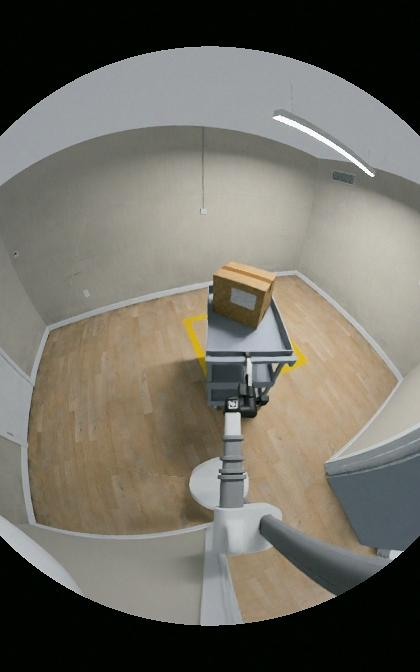

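move(
  blocking=false,
  r1={"base":{"strafe_m":0.25,"translate_m":0.12},"pace":"slow"},
)

wait(
  seconds=6,
)

move(
  blocking=false,
  r1={"base":{"rotate_rad":-0.25},"pace":"slow"},
)

wait(
  seconds=4,
  cameras=["r1_head_camera","r1_head_left_camera"],
)

Scene clock: 1842.07 s.
move: r1 moving
r1.base_odometry: x=-0.074 y=+2.088 heading=-0.604
r1.turned_by_wheels: +0.000
r1.turned_by_imu: +0.000
r1.base_tilt: forward=-1.6 right=+1.3
r1.lidar_m: 0.54 2.47 2.53 1.98 0.82 0.39 0.32 6.27 1.06 0.92 2.46 0.58
r1.base_status: translate_m moving; strafe_m moving
r1.joint_positions: lift_m=+0.648 arm_m=+0.175 wrist_yaw_rad=+0.001 wrist_pitch_rad=-0.012 wrist_roll_rad=+1.570 gripper_m=-0.019
r1.joint_status: not commanded
r1.measured_speeds: translate_m=+0.021 strafe_m=+0.044 rotate_rad=+0.000 lift_m=+0.000 arm_m=+0.000 wrist_yaw_rad=+0.000 wrist_pitch_rad=+0.000 wrist_roll_rad=+0.000
r1.motor_effort: lift_m=+13(13) arm_m=+4(4) wheel_0=-2(6) wheel_1=+6(10) wheel_2=-5(7)
r1.servo_current: wrist_yaw_rad=72(72) wrist_pitch_rad=65(65) wrist_roll_rad=39(59) gripper_m=52(59)
r1.contact_limits: arm_m 0
r1.hand_pose: x=+0.6344 y=-0.0871 z=+0.8301 quat_wxyz=(+0.707, +0.707, -0.004, +0.005) (m; r1's base frame)
r1.wrist_depth_mm: - - - 238 238 1756 - / - - - 236 236 - - / - - 574 235 235 820 - / - 480 469 233 233 - - / - - 508 229 229 - - / - - 182 199 229 809 - / - 151 175 156 160 - -
r2: as last shown
r2.base_tilt: forward=-0.7 right=+0.1
r2.lidar_m: 1.39 0.47 1.95 3.20 3.27 4.23 - 2.37 1.66 1.54 1.59 1.46
r2.motor_effort: lift_m=+21(21) arm_m=+5(6) wheel_0=+9(9) wheel_1=-4(5) wheel_2=+2(2)
r2.servo_current: wrist_yaw_rad=39(65) wrist_pitch_rad=46(52) wrist_roll_rad=46(52) gripper_m=104(104)
r2.wrist_depth_mm: - - 244 163 239 236 235 / - - 244 163 239 239 236 / - - 246 165 242 239 237 / - - 247 164 243 240 238 / - - 249 168 243 243 241 / - - 185 167 181 243 241 / - - 252 - 246 243 243
pictures: none

Scene clock: 1845.63 s.
earlier move: r1 done
r1.base_odometry: x=+0.156 y=+2.219 heading=-0.605
r1.turned_by_wheels: -0.001
r1.turned_by_imu: +0.001
r1.base_tilt: forward=-1.6 right=+1.3
r1.lidar_m: 0.58 2.27 2.28 1.83 1.34 0.64 0.50 0.46 1.26 1.17 2.89 0.56
r1.base_status: done
r1.joint_positions: lift_m=+0.648 arm_m=+0.175 wrist_yaw_rad=-0.001 wrist_pitch_rad=-0.012 wrist_roll_rad=+1.570 gripper_m=-0.019
r1.joint_status: not commanded
r1.measured_speeds: all 0
r1.motor_effort: lift_m=+13(13) arm_m=+4(4) wheel_0=-5(9) wheel_1=+1(10) wheel_2=-5(7)
r1.servo_current: wrist_yaw_rad=46(72) wrist_pitch_rad=65(78) wrist_roll_rad=46(65) gripper_m=52(59)
r1.contact_limits: arm_m 0
r1.hand_pose: x=+0.6342 y=-0.0877 z=+0.8301 quat_wxyz=(+0.707, +0.707, -0.005, +0.004) (m; r1's base frame)
r1.wrist_depth_mm: - - - 202 202 1921 - / - 544 466 208 208 - - / - 459 452 213 213 - - / - - 517 219 218 - - / - - 585 224 224 842 - / - - 179 186 228 1708 - / - 141 - 171 152 1537 1366
r2.base_odometry: x=-2.171 y=-2.248 heading=-2.157
r2.turned_by_wheels: +0.000
r2.turned_by_imu: +0.001
r2.base_tilt: forward=-0.6 right=+0.1
r2.lidar_m: 1.38 0.46 1.92 3.20 3.30 4.25 - 2.37 1.64 1.55 1.60 1.49
r2.base_status: not commanded
r2.joint_positions: lift_m=+0.850 arm_m=+0.205 wrist_yaw_rad=+1.674 wrist_pitch_rad=+0.002 wrist_roll_rad=+0.000 gripper_m=-0.029
r2.joint_status: not commanded
r2.measured_speeds: all 0
r2.motor_effort: lift_m=+21(21) arm_m=+6(6) wheel_0=+8(9) wheel_1=-4(5) wheel_2=+2(3)
r2.servo_current: wrist_yaw_rad=59(72) wrist_pitch_rad=39(52) wrist_roll_rad=52(59) gripper_m=98(104)
r2.hand_pose: x=+0.4329 y=+0.2959 z=+1.0275 quat_wxyz=(+0.670, -0.001, +0.001, +0.743) (m; r2's base frame)
r2.wrist_depth_mm: - - 244 163 239 236 236 / - - 245 163 239 238 236 / - - 245 165 242 240 238 / - - 247 165 243 240 239 / - - 249 167 243 242 240 / - - 185 166 181 243 242 / - - 251 - 246 244 243
wait: 3.57 of 6 s (r1 has come to rest)
pictures: none

Scene clock: 1846.13 s.
move: r1 moving
r1.base_odometry: x=+0.156 y=+2.220 heading=-0.728
r1.turned_by_wheels: -0.123
r1.turned_by_imu: -0.123
r1.base_tilt: forward=-1.6 right=+1.2
r1.lidar_m: 0.56 2.27 2.38 1.85 1.79 0.71 0.51 0.48 1.44 1.17 2.09 0.59
r1.base_status: rotate_rad moving
r1.joint_positions: lift_m=+0.648 arm_m=+0.175 wrist_yaw_rad=+0.008 wrist_pitch_rad=-0.012 wrist_roll_rad=+1.570 gripper_m=-0.019
r1.joint_status: not commanded
r1.measured_speeds: translate_m=+0.002 strafe_m=-0.002 rotate_rad=-0.493 lift_m=+0.000 arm_m=+0.000 wrist_yaw_rad=+0.000 wrist_pitch_rad=+0.000 wrist_roll_rad=+0.000
r1.motor_effort: lift_m=+13(13) arm_m=+4(4) wheel_0=+18(18) wheel_1=+8(10) wheel_2=+13(13)
r1.servo_current: wrist_yaw_rad=59(65) wrist_pitch_rad=65(72) wrist_roll_rad=59(59) gripper_m=52(59)
r1.contact_limits: arm_m 0
r1.hand_pose: x=+0.6349 y=-0.0852 z=+0.8301 quat_wxyz=(+0.707, +0.707, -0.001, +0.007) (m; r1's base frame)
r1.wrist_depth_mm: - - - 213 210 - - / - - 539 215 213 - - / - 462 455 218 218 - - / - 512 492 221 221 - - / - - 554 225 225 842 - / - - 182 187 228 - - / - 150 174 155 160 1576 -
r2: as last shown
r2.turned_by_imu: +0.000
r2.base_tilt: forward=-0.7 right=+0.0
r2.lidar_m: 1.39 0.47 1.95 3.19 3.29 4.22 - 2.39 1.66 1.53 1.57 1.49
r2.motor_effort: lift_m=+21(21) arm_m=+6(6) wheel_0=+9(9) wheel_1=-4(5) wheel_2=+2(2)
r2.servo_current: wrist_yaw_rad=46(59) wrist_pitch_rad=39(46) wrist_roll_rad=52(52) gripper_m=98(104)
r2.wrist_depth_mm: - - 243 162 238 237 235 / - - 245 164 240 238 236 / - - 245 165 241 239 237 / - - 248 165 244 240 238 / - - 249 168 243 241 240 / - - 185 166 181 243 242 / - - 250 - 245 244 244
pictures: none

Scene clock: 1846.93 s.
earlier move: r1 done
r1.base_odometry: x=+0.156 y=+2.219 heading=-0.853
r1.turned_by_wheels: -0.126
r1.turned_by_imu: -0.126
r1.base_tilt: forward=-1.6 right=+1.3
r1.lidar_m: 0.54 2.25 2.29 1.94 1.79 0.83 0.56 0.47 1.71 1.17 1.39 0.61
r1.base_status: done
r1.joint_positions: lift_m=+0.648 arm_m=+0.175 wrist_yaw_rad=+0.006 wrist_pitch_rad=-0.012 wrist_roll_rad=+1.570 gripper_m=-0.019
r1.joint_status: not commanded
r1.measured_speeds: all 0
r1.motor_effort: lift_m=+13(13) arm_m=+4(4) wheel_0=+8(18) wheel_1=+3(10) wheel_2=+6(13)
r1.servo_current: wrist_yaw_rad=52(72) wrist_pitch_rad=72(72) wrist_roll_rad=33(65) gripper_m=52(59)
r1.contact_limits: arm_m 0
r1.hand_pose: x=+0.6347 y=-0.0858 z=+0.8301 quat_wxyz=(+0.707, +0.707, -0.002, +0.006) (m; r1's base frame)
r1.wrist_depth_mm: - - - 265 266 1863 1336 / - - - 256 258 1863 - / - - - 250 249 - - / - - 512 242 243 854 - / - 508 488 235 237 - - / - - 185 189 229 820 - / - 149 549 179 160 - -
r2.base_odometry: x=-2.171 y=-2.248 heading=-2.157
r2.turned_by_wheels: +0.000
r2.turned_by_imu: +0.000
r2.base_tilt: forward=-0.7 right=+0.0
r2.lidar_m: 1.38 0.47 1.92 3.19 3.27 4.24 - 2.37 1.64 1.55 1.59 1.45
r2.base_status: not commanded
r2.joint_positions: lift_m=+0.850 arm_m=+0.205 wrist_yaw_rad=+1.674 wrist_pitch_rad=+0.002 wrist_roll_rad=+0.000 gripper_m=-0.029
r2.joint_status: not commanded
r2.measured_speeds: all 0
r2.motor_effort: lift_m=+21(21) arm_m=+5(6) wheel_0=+9(9) wheel_1=-4(5) wheel_2=+2(2)
r2.servo_current: wrist_yaw_rad=52(65) wrist_pitch_rad=39(46) wrist_roll_rad=46(65) gripper_m=98(104)
r2.hand_pose: x=+0.4329 y=+0.2959 z=+1.0275 quat_wxyz=(+0.670, -0.001, +0.001, +0.743) (m; r2's base frame)
r2.wrist_depth_mm: - - 243 162 238 237 235 / - - 245 163 240 238 236 / - - 244 165 241 239 237 / - - 248 165 243 241 240 / - - 250 167 244 242 239 / - - 184 166 182 243 240 / - - 251 - 246 243 243
wait: 0.80 of 4 s (r1 has come to rest)
pictures: r1_head_camera, r1_head_left_camera
Images, in order (width x height): r1_head_camera 420x560, r1_head_left_camera 420x672.

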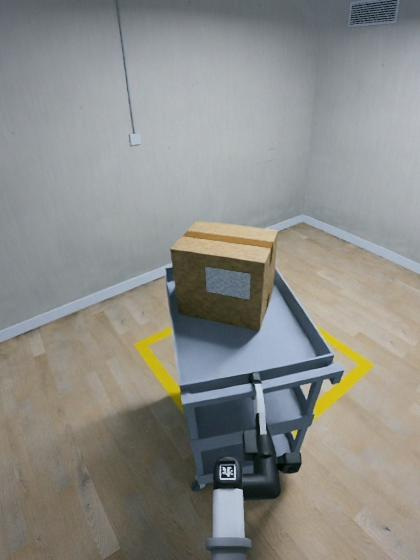

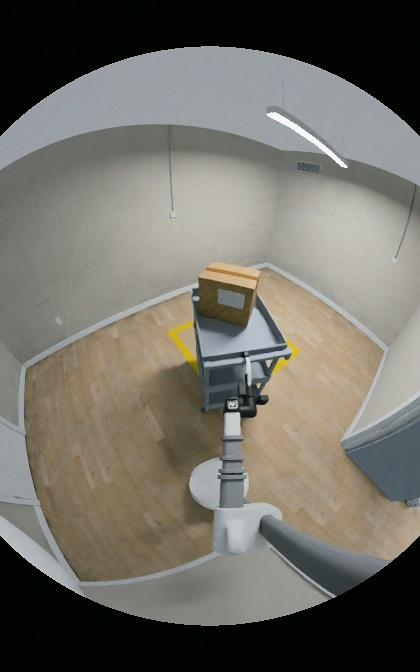

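move(
  blocking=false,
  r1={"base":{"strafe_m":-0.12,"translate_m":0.2},"pace":"slow"},
)

wait(
  seconds=6,
  cameras=["r1_head_camera"],
)

move(
  blocking=false,
  r1={"base":{"rotate_rad":0.25},"pace":"slow"},
)

wait(
  seconds=4,
  cameras=["r1_head_camera","r1_head_left_camera"],
)

Scene clock: 1864.37 s.
move: r1 moving
r1.base_odometry: x=+0.158 y=+2.206 heading=-0.853
r1.turned_by_wheels: +0.000
r1.turned_by_imu: +0.000
r1.base_tilt: forward=-1.6 right=+1.3
r1.lidar_m: 0.53 2.24 2.30 1.96 1.81 0.85 0.54 0.49 1.66 1.15 1.44 0.59
r1.base_status: translate_m moving; strafe_m moving
r1.joint_positions: lift_m=+0.648 arm_m=+0.175 wrist_yaw_rad=+0.003 wrist_pitch_rad=-0.012 wrist_roll_rad=+1.570 gripper_m=-0.019
r1.joint_status: not commanded
r1.measured_speeds: translate_m=+0.048 strafe_m=-0.029 rotate_rad=-0.002 lift_m=+0.000 arm_m=+0.000 wrist_yaw_rad=-0.019 wrist_pitch_rad=+0.000 wrist_roll_rad=+0.000
r1.motor_effort: lift_m=+13(13) arm_m=+4(4) wheel_0=+9(13) wheel_1=-1(3) wheel_2=-5(5)
r1.servo_current: wrist_yaw_rad=39(65) wrist_pitch_rad=65(78) wrist_roll_rad=33(59) gripper_m=52(52)
r1.contact_limits: arm_m 0
r1.hand_pose: x=+0.6345 y=-0.0865 z=+0.8301 quat_wxyz=(+0.707, +0.707, -0.003, +0.005) (m; r1's base frame)
r1.wrist_depth_mm: - - - - 297 1808 1308 / - - - 259 262 1863 - / - - - 251 251 - - / - - 544 243 243 - - / - 496 480 235 236 - - / - - 182 187 228 820 - / - 151 535 179 160 - -
r2: as last shown
r2.base_tilt: forward=-0.7 right=+0.1
r2.lidar_m: 1.39 0.47 1.92 3.20 3.29 4.24 - 2.37 1.66 1.55 1.59 1.48
r2.motor_effort: lift_m=+21(21) arm_m=+6(6) wheel_0=+9(9) wheel_1=-4(4) wheel_2=+2(3)
r2.servo_current: wrist_yaw_rad=59(59) wrist_pitch_rad=39(46) wrist_roll_rad=52(59) gripper_m=98(104)
r2.wrist_depth_mm: - - 244 163 237 236 235 / - - 244 163 240 238 236 / - - 248 165 242 239 238 / - - 247 165 244 241 239 / - - 248 168 244 242 239 / - - 185 166 181 244 241 / - - 251 - 247 242 241
pictures: none

Scene clock: 1867.37 s.
earlier move: r1 done
r1.base_odometry: x=+0.197 y=+1.990 heading=-0.854
r1.turned_by_wheels: -0.001
r1.turned_by_imu: -0.003
r1.base_tilt: forward=-1.6 right=+1.3
r1.lidar_m: 0.47 0.67 2.23 2.17 2.00 0.97 0.64 0.58 1.32 1.03 1.67 0.63
r1.base_status: done
r1.joint_positions: lift_m=+0.648 arm_m=+0.175 wrist_yaw_rad=-0.002 wrist_pitch_rad=-0.012 wrist_roll_rad=+1.570 gripper_m=-0.019
r1.joint_status: not commanded
r1.measured_speeds: all 0
r1.motor_effort: lift_m=+13(13) arm_m=+4(4) wheel_0=+1(13) wheel_1=-4(7) wheel_2=-7(11)
r1.servo_current: wrist_yaw_rad=39(72) wrist_pitch_rad=59(78) wrist_roll_rad=46(65) gripper_m=52(59)
r1.contact_limits: arm_m 0
r1.hand_pose: x=+0.6341 y=-0.0879 z=+0.8301 quat_wxyz=(+0.707, +0.707, -0.005, +0.004) (m; r1's base frame)
r1.wrist_depth_mm: - - - 314 - 1863 1255 / - - - - 366 362 359 / - - - - - 1921 1336 / - - - - 286 1921 - / - - - 250 253 - - / - - 181 185 228 - - / - 150 449 179 160 - -
r2.base_odometry: x=-2.171 y=-2.248 heading=-2.157
r2.turned_by_wheels: +0.000
r2.turned_by_imu: +0.000
r2.base_tilt: forward=-0.6 right=+0.0
r2.lidar_m: 1.38 0.47 1.93 3.18 3.25 4.24 - 2.39 1.65 1.55 1.59 1.47
r2.base_status: not commanded
r2.joint_positions: lift_m=+0.850 arm_m=+0.205 wrist_yaw_rad=+1.674 wrist_pitch_rad=+0.002 wrist_roll_rad=+0.000 gripper_m=-0.029
r2.joint_status: not commanded
r2.measured_speeds: all 0
r2.motor_effort: lift_m=+21(21) arm_m=+6(6) wheel_0=+9(9) wheel_1=-5(5) wheel_2=+2(3)
r2.servo_current: wrist_yaw_rad=52(65) wrist_pitch_rad=33(46) wrist_roll_rad=46(65) gripper_m=98(104)
r2.hand_pose: x=+0.4329 y=+0.2959 z=+1.0275 quat_wxyz=(+0.670, -0.001, +0.001, +0.743) (m; r2's base frame)
r2.wrist_depth_mm: - - 243 163 240 237 235 / - - 244 164 239 237 236 / - - 247 165 242 239 238 / - - 247 164 243 240 238 / - - 248 167 244 242 239 / - - 185 166 181 243 242 / - - 251 - 246 245 243
wait: 3.00 of 6 s (r1 has come to rest)
pictures: r1_head_camera
Images, in order (width x height): r1_head_camera 420x560.

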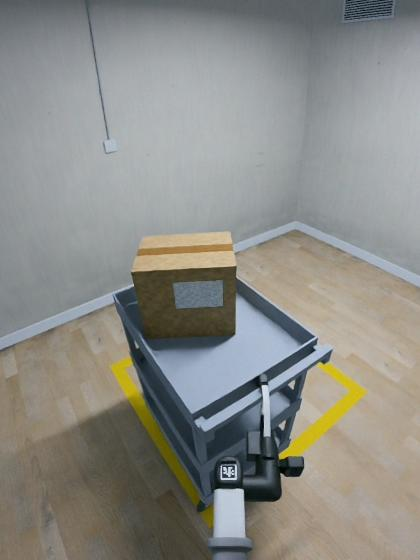

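Scene clock: 1867.87 s.
move: r1 moving
r1.base_odometry: x=+0.196 y=+1.990 heading=-0.730
r1.turned_by_wheels: +0.124
r1.turned_by_imu: +0.120
r1.base_tilt: forward=-1.6 right=+1.3
r1.lidar_m: 0.48 0.94 2.29 2.10 2.02 0.86 0.60 0.66 1.12 1.03 2.36 0.61
r1.base_status: rotate_rad moving
r1.joint_positions: lift_m=+0.648 arm_m=+0.175 wrist_yaw_rad=-0.012 wrist_pitch_rad=-0.012 wrist_roll_rad=+1.570 gripper_m=-0.019
r1.joint_status: not commanded
r1.measured_speeds: translate_m=-0.001 strafe_m=+0.001 rotate_rad=+0.491 lift_m=+0.000 arm_m=+0.000 wrist_yaw_rad=+0.000 wrist_pitch_rad=+0.000 wrist_roll_rad=+0.000
r1.motor_effort: lift_m=+13(13) arm_m=+5(5) wheel_0=-16(18) wheel_1=-8(10) wheel_2=-16(18)
r1.servo_current: wrist_yaw_rad=78(78) wrist_pitch_rad=65(72) wrist_roll_rad=52(72) gripper_m=59(59)
r1.contact_limits: arm_m 0
r1.hand_pose: x=+0.6331 y=-0.0908 z=+0.8301 quat_wxyz=(+0.707, +0.707, -0.008, +0.000) (m; r1's base frame)
r1.wrist_depth_mm: - - - - - 340 336 / - - - - 343 1708 1255 / - - - - 290 1863 - / - - - 256 265 - - / - - 609 239 242 854 - / - 473 180 185 180 - - / - 141 469 210 202 - -
r2: as last shown
r2.lidar_m: 1.39 0.47 1.93 3.19 3.28 4.23 - 2.37 1.64 1.57 1.58 1.49
r2.motor_effort: lift_m=+20(21) arm_m=+5(6) wheel_0=+8(9) wheel_1=-4(4) wheel_2=+2(2)
r2.servo_current: wrist_yaw_rad=46(59) wrist_pitch_rad=33(46) wrist_roll_rad=46(59) gripper_m=98(98)
r2.wrist_depth_mm: - - 243 163 239 236 236 / - - 245 163 240 238 236 / - - 245 164 241 237 237 / - - 248 165 242 240 237 / - - 248 167 244 241 240 / - - 185 166 181 243 241 / - - 251 - 246 244 243
pictures: none

Scene clock: 1868.80 s.
earlier move: r1 done
r1.base_odometry: x=+0.197 y=+1.990 heading=-0.604
r1.turned_by_wheels: +0.126
r1.turned_by_imu: +0.126
r1.base_tilt: forward=-1.6 right=+1.3
r1.lidar_m: 0.55 2.19 2.38 2.00 1.61 0.74 0.61 6.56 1.05 1.02 2.70 0.63
r1.base_status: done
r1.joint_positions: lift_m=+0.648 arm_m=+0.175 wrist_yaw_rad=+0.004 wrist_pitch_rad=-0.012 wrist_roll_rad=+1.570 gripper_m=-0.019
r1.joint_status: not commanded
r1.measured_speeds: all 0
r1.motor_effort: lift_m=+13(13) arm_m=-4(5) wheel_0=-2(18) wheel_1=-1(10) wheel_2=+4(18)
r1.servo_current: wrist_yaw_rad=59(85) wrist_pitch_rad=59(72) wrist_roll_rad=46(72) gripper_m=52(59)
r1.contact_limits: arm_m 0
r1.hand_pose: x=+0.6347 y=-0.0861 z=+0.8301 quat_wxyz=(+0.707, +0.707, -0.003, +0.006) (m; r1's base frame)
r1.wrist_depth_mm: - - - 259 260 1863 1205 / - - - 252 255 1863 - / - - 683 246 247 - - / - - 477 240 240 - - / - 496 496 236 235 - - / - 521 182 189 229 - - / - 141 569 155 159 - -
r2.base_odometry: x=-2.171 y=-2.248 heading=-2.157
r2.turned_by_wheels: +0.000
r2.turned_by_imu: +0.000
r2.base_tilt: forward=-0.7 right=+0.0
r2.lidar_m: 1.37 0.47 1.92 3.21 3.27 4.23 - 2.41 1.65 1.55 1.57 1.47
r2.base_status: not commanded
r2.joint_positions: lift_m=+0.850 arm_m=+0.205 wrist_yaw_rad=+1.674 wrist_pitch_rad=+0.002 wrist_roll_rad=+0.000 gripper_m=-0.029
r2.joint_status: not commanded
r2.measured_speeds: all 0
r2.motor_effort: lift_m=+21(21) arm_m=+5(6) wheel_0=+9(9) wheel_1=-4(5) wheel_2=+2(2)
r2.servo_current: wrist_yaw_rad=52(59) wrist_pitch_rad=39(46) wrist_roll_rad=39(59) gripper_m=91(104)
r2.hand_pose: x=+0.4329 y=+0.2959 z=+1.0275 quat_wxyz=(+0.670, -0.001, +0.001, +0.743) (m; r2's base frame)
r2.wrist_depth_mm: - - 244 163 240 236 236 / - - 244 163 240 238 236 / - - 245 165 242 238 237 / - - 247 165 243 240 240 / - - 249 167 244 242 240 / - - 185 166 182 242 241 / - - 252 - 246 244 243
wait: 0.93 of 4 s (r1 has come to rest)
pictures: r1_head_camera, r1_head_left_camera
Images, in order (width x height): r1_head_camera 420x560, r1_head_left_camera 420x672.

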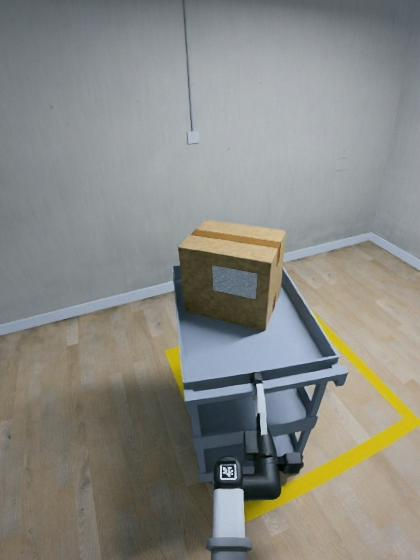

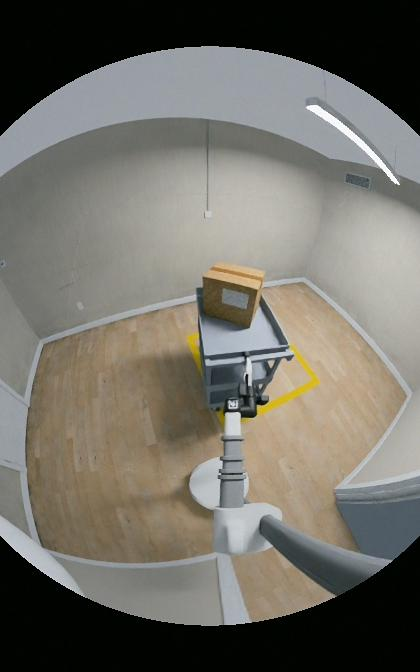

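move(
  blocking=false,
  r1={"base":{"strafe_m":0.0,"translate_m":0.25},"pace":"slow"},
)

wait(
  seconds=6,
  cameras=["r1_head_camera"],
)

move(
  blocking=false,
  r1={"base":{"strafe_m":-0.07,"translate_m":0.15},"pace":"slow"},
)

wait(
  seconds=6,
  cameras=["r1_head_camera"],
)

move(
  blocking=false,
  r1={"base":{"rotate_rad":0.3},"pace":"slow"},
)

wait(
  seconds=4,
  cameras=["r1_head_camera","r1_head_right_camera"],
)

Scene clock: 1889.00 s.
move: r1 moving
r1.base_odometry: x=+0.207 y=+1.983 heading=-0.604
r1.turned_by_wheels: +0.000
r1.turned_by_imu: +0.000
r1.base_tilt: forward=-1.6 right=+1.3
r1.lidar_m: 0.51 2.17 2.40 2.04 1.64 0.78 0.60 6.58 1.03 1.02 2.68 0.61
r1.base_status: translate_m moving; strafe_m moving
r1.joint_positions: lift_m=+0.648 arm_m=+0.175 wrist_yaw_rad=+0.003 wrist_pitch_rad=-0.012 wrist_roll_rad=+1.570 gripper_m=-0.019
r1.joint_status: not commanded
r1.measured_speeds: translate_m=+0.049 strafe_m=+0.000 rotate_rad=+0.001 lift_m=+0.000 arm_m=+0.000 wrist_yaw_rad=+0.000 wrist_pitch_rad=+0.000 wrist_roll_rad=+0.000
r1.motor_effort: lift_m=+13(13) arm_m=+0(4) wheel_0=+10(10) wheel_1=+3(8) wheel_2=-9(9)
r1.servo_current: wrist_yaw_rad=59(59) wrist_pitch_rad=59(72) wrist_roll_rad=52(52) gripper_m=46(59)
r1.contact_limits: arm_m 0
r1.hand_pose: x=+0.6345 y=-0.0866 z=+0.8301 quat_wxyz=(+0.707, +0.707, -0.003, +0.005) (m; r1's base frame)
r1.wrist_depth_mm: - - - 262 266 1808 1255 / - - - 256 257 1863 - / - - - 249 248 - - / - - 500 241 240 - - / - 492 488 235 235 - - / - 521 182 192 229 - - / - 143 544 179 152 - -
r2: as last shown
r2.lidar_m: 1.37 0.47 1.92 3.21 3.30 4.24 - 2.39 1.65 1.54 1.59 1.49
r2.motor_effort: lift_m=+21(21) arm_m=+6(6) wheel_0=+9(9) wheel_1=-4(5) wheel_2=+2(2)
r2.servo_current: wrist_yaw_rad=52(65) wrist_pitch_rad=39(46) wrist_roll_rad=39(52) gripper_m=98(98)
r2.wrist_depth_mm: - - 243 163 239 236 236 / - - 244 163 240 237 236 / - - 245 165 242 238 236 / - - 247 165 242 240 238 / - - 248 168 244 242 240 / - - 185 166 181 243 241 / - - 252 - 248 243 243
pictures: none

Scene clock: 1892.30 s.
earlier move: r1 done
r1.base_odometry: x=+0.403 y=+1.848 heading=-0.603
r1.turned_by_wheels: +0.001
r1.turned_by_imu: +0.001
r1.base_tilt: forward=-1.6 right=+1.3
r1.lidar_m: 0.51 0.77 2.13 2.13 2.08 1.04 0.87 1.95 1.12 1.40 2.59 0.62
r1.base_status: done
r1.joint_positions: lift_m=+0.648 arm_m=+0.175 wrist_yaw_rad=+0.002 wrist_pitch_rad=-0.012 wrist_roll_rad=+1.570 gripper_m=-0.019
r1.joint_status: not commanded
r1.measured_speeds: all 0
r1.motor_effort: lift_m=+13(13) arm_m=+4(4) wheel_0=+8(11) wheel_1=+3(8) wheel_2=+1(9)
r1.servo_current: wrist_yaw_rad=46(72) wrist_pitch_rad=65(78) wrist_roll_rad=59(72) gripper_m=52(59)
r1.contact_limits: arm_m 0
r1.hand_pose: x=+0.6344 y=-0.0869 z=+0.8301 quat_wxyz=(+0.707, +0.707, -0.004, +0.005) (m; r1's base frame)
r1.wrist_depth_mm: - - - - 324 320 320 / - - - - 294 1808 1308 / - - - - 276 1708 - / - - 676 255 255 - - / - 480 477 242 242 - - / - 480 183 189 229 - - / - 150 492 183 160 - -
r2.base_odometry: x=-2.171 y=-2.248 heading=-2.157
r2.turned_by_wheels: +0.000
r2.turned_by_imu: +0.000
r2.base_tilt: forward=-0.7 right=+0.0
r2.lidar_m: 1.39 0.46 1.94 3.20 3.27 4.24 - 2.39 1.65 1.55 1.59 1.49
r2.base_status: not commanded
r2.joint_positions: lift_m=+0.850 arm_m=+0.205 wrist_yaw_rad=+1.674 wrist_pitch_rad=+0.002 wrist_roll_rad=+0.000 gripper_m=-0.029
r2.joint_status: not commanded
r2.measured_speeds: all 0
r2.motor_effort: lift_m=+21(21) arm_m=+5(6) wheel_0=+8(9) wheel_1=-4(5) wheel_2=+2(3)
r2.servo_current: wrist_yaw_rad=46(65) wrist_pitch_rad=46(46) wrist_roll_rad=46(59) gripper_m=91(111)
r2.hand_pose: x=+0.4329 y=+0.2959 z=+1.0275 quat_wxyz=(+0.670, -0.001, +0.001, +0.743) (m; r2's base frame)
r2.wrist_depth_mm: - - 243 163 238 237 235 / - - 244 163 240 238 236 / - - 246 165 242 239 238 / - - 247 165 243 240 238 / - - 248 167 244 243 241 / - - 185 166 181 243 241 / - - 251 - 245 243 243
wait: 3.30 of 6 s (r1 has come to rest)
pictures: r1_head_camera
Images, in order (width x height): r1_head_camera 420x560.

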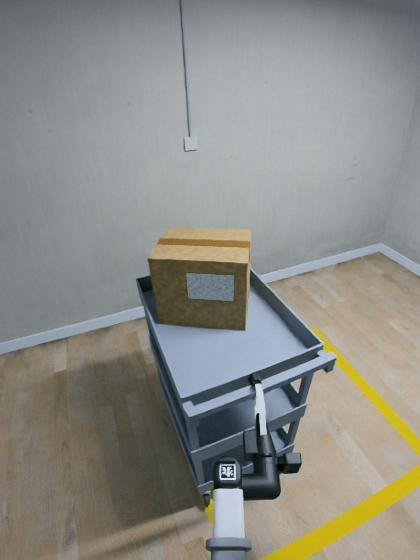

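Scene clock: 1892.80 s.
move: r1 moving
r1.base_odometry: x=+0.410 y=+1.836 heading=-0.602
r1.turned_by_wheels: +0.001
r1.turned_by_imu: +0.001
r1.base_tilt: forward=-1.6 right=+1.3
r1.lidar_m: 0.49 0.73 2.12 2.14 2.10 1.07 0.87 1.94 1.12 1.39 2.58 0.62
r1.base_status: translate_m moving; strafe_m moving
r1.joint_positions: lift_m=+0.648 arm_m=+0.175 wrist_yaw_rad=+0.002 wrist_pitch_rad=-0.012 wrist_roll_rad=+1.570 gripper_m=-0.019
r1.joint_status: not commanded
r1.measured_speeds: translate_m=+0.049 strafe_m=-0.022 rotate_rad=+0.003 lift_m=+0.000 arm_m=+0.000 wrist_yaw_rad=+0.000 wrist_pitch_rad=+0.000 wrist_roll_rad=+0.000
r1.motor_effort: lift_m=+13(13) arm_m=+4(4) wheel_0=+9(11) wheel_1=+4(5) wheel_2=-4(6)
r1.servo_current: wrist_yaw_rad=46(65) wrist_pitch_rad=72(72) wrist_roll_rad=52(65) gripper_m=52(59)
r1.contact_limits: arm_m 0
r1.hand_pose: x=+0.6344 y=-0.0869 z=+0.8301 quat_wxyz=(+0.707, +0.707, -0.004, +0.005) (m; r1's base frame)
r1.wrist_depth_mm: - - - - 322 324 320 / - - - - 303 1756 1308 / - - - - 277 1618 - / - - - 255 257 - - / - 477 496 242 242 - - / - 484 183 189 229 - - / - 150 484 182 159 - -
r2: as last shown
r2.lidar_m: 1.37 0.48 1.92 3.21 3.27 4.23 - 2.39 1.62 1.53 1.59 1.46
r2.motor_effort: lift_m=+21(21) arm_m=+6(6) wheel_0=+9(9) wheel_1=-4(4) wheel_2=+2(2)
r2.servo_current: wrist_yaw_rad=46(65) wrist_pitch_rad=39(46) wrist_roll_rad=39(59) gripper_m=91(98)
r2.wrist_depth_mm: - - 244 162 238 237 235 / - - 245 163 240 238 236 / - - 246 164 241 238 236 / - - 247 164 244 240 239 / - - 249 168 244 242 240 / - - 185 166 181 244 240 / - - 250 - 245 244 243
pictures: none

Scene clock: 1895.13 s.
earlier move: r1 done
r1.base_odometry: x=+0.486 y=+1.706 heading=-0.602
r1.turned_by_wheels: +0.000
r1.turned_by_imu: +0.001
r1.base_tilt: forward=-1.6 right=+1.2
r1.lidar_m: 0.47 0.58 2.01 2.24 2.22 1.20 1.02 1.58 1.12 1.56 2.45 0.69
r1.base_status: done
r1.joint_positions: lift_m=+0.648 arm_m=+0.175 wrist_yaw_rad=+0.002 wrist_pitch_rad=-0.012 wrist_roll_rad=+1.570 gripper_m=-0.019
r1.joint_status: not commanded
r1.measured_speeds: all 0
r1.motor_effort: lift_m=+13(13) arm_m=+4(4) wheel_0=+8(12) wheel_1=+4(7) wheel_2=+0(6)
r1.servo_current: wrist_yaw_rad=59(65) wrist_pitch_rad=59(72) wrist_roll_rad=52(65) gripper_m=52(59)
r1.contact_limits: arm_m 0
r1.hand_pose: x=+0.6344 y=-0.0869 z=+0.8301 quat_wxyz=(+0.707, +0.707, -0.004, +0.005) (m; r1's base frame)
r1.wrist_depth_mm: - - - 310 - 1708 1281 / - - - - 362 359 357 / - - - - 307 1618 1336 / - - - - 276 - - / - - - 253 252 - - / - 462 183 189 229 - - / - 150 449 182 159 - -
r2.base_odometry: x=-2.171 y=-2.248 heading=-2.157
r2.turned_by_wheels: +0.000
r2.turned_by_imu: +0.000
r2.base_tilt: forward=-0.7 right=+0.0
r2.lidar_m: 1.36 0.47 1.93 3.20 3.27 4.23 - 2.36 1.65 1.54 1.58 1.45
r2.base_status: not commanded
r2.joint_positions: lift_m=+0.850 arm_m=+0.205 wrist_yaw_rad=+1.674 wrist_pitch_rad=+0.002 wrist_roll_rad=+0.000 gripper_m=-0.029
r2.joint_status: not commanded
r2.measured_speeds: all 0
r2.motor_effort: lift_m=+21(21) arm_m=+5(6) wheel_0=+9(9) wheel_1=-4(5) wheel_2=+2(3)
r2.servo_current: wrist_yaw_rad=46(65) wrist_pitch_rad=39(46) wrist_roll_rad=59(59) gripper_m=104(104)
r2.hand_pose: x=+0.4329 y=+0.2959 z=+1.0275 quat_wxyz=(+0.670, -0.001, +0.001, +0.743) (m; r2's base frame)
r2.wrist_depth_mm: - - 243 163 238 237 236 / - - 244 163 240 238 236 / - - 245 165 242 239 237 / - - 248 165 243 241 239 / - - 249 167 243 243 240 / - - 185 167 181 244 241 / - - 251 - 247 243 243
wait: 2.33 of 6 s (r1 has come to rest)
pictures: r1_head_camera
Images, in order (width x height): r1_head_camera 420x560.

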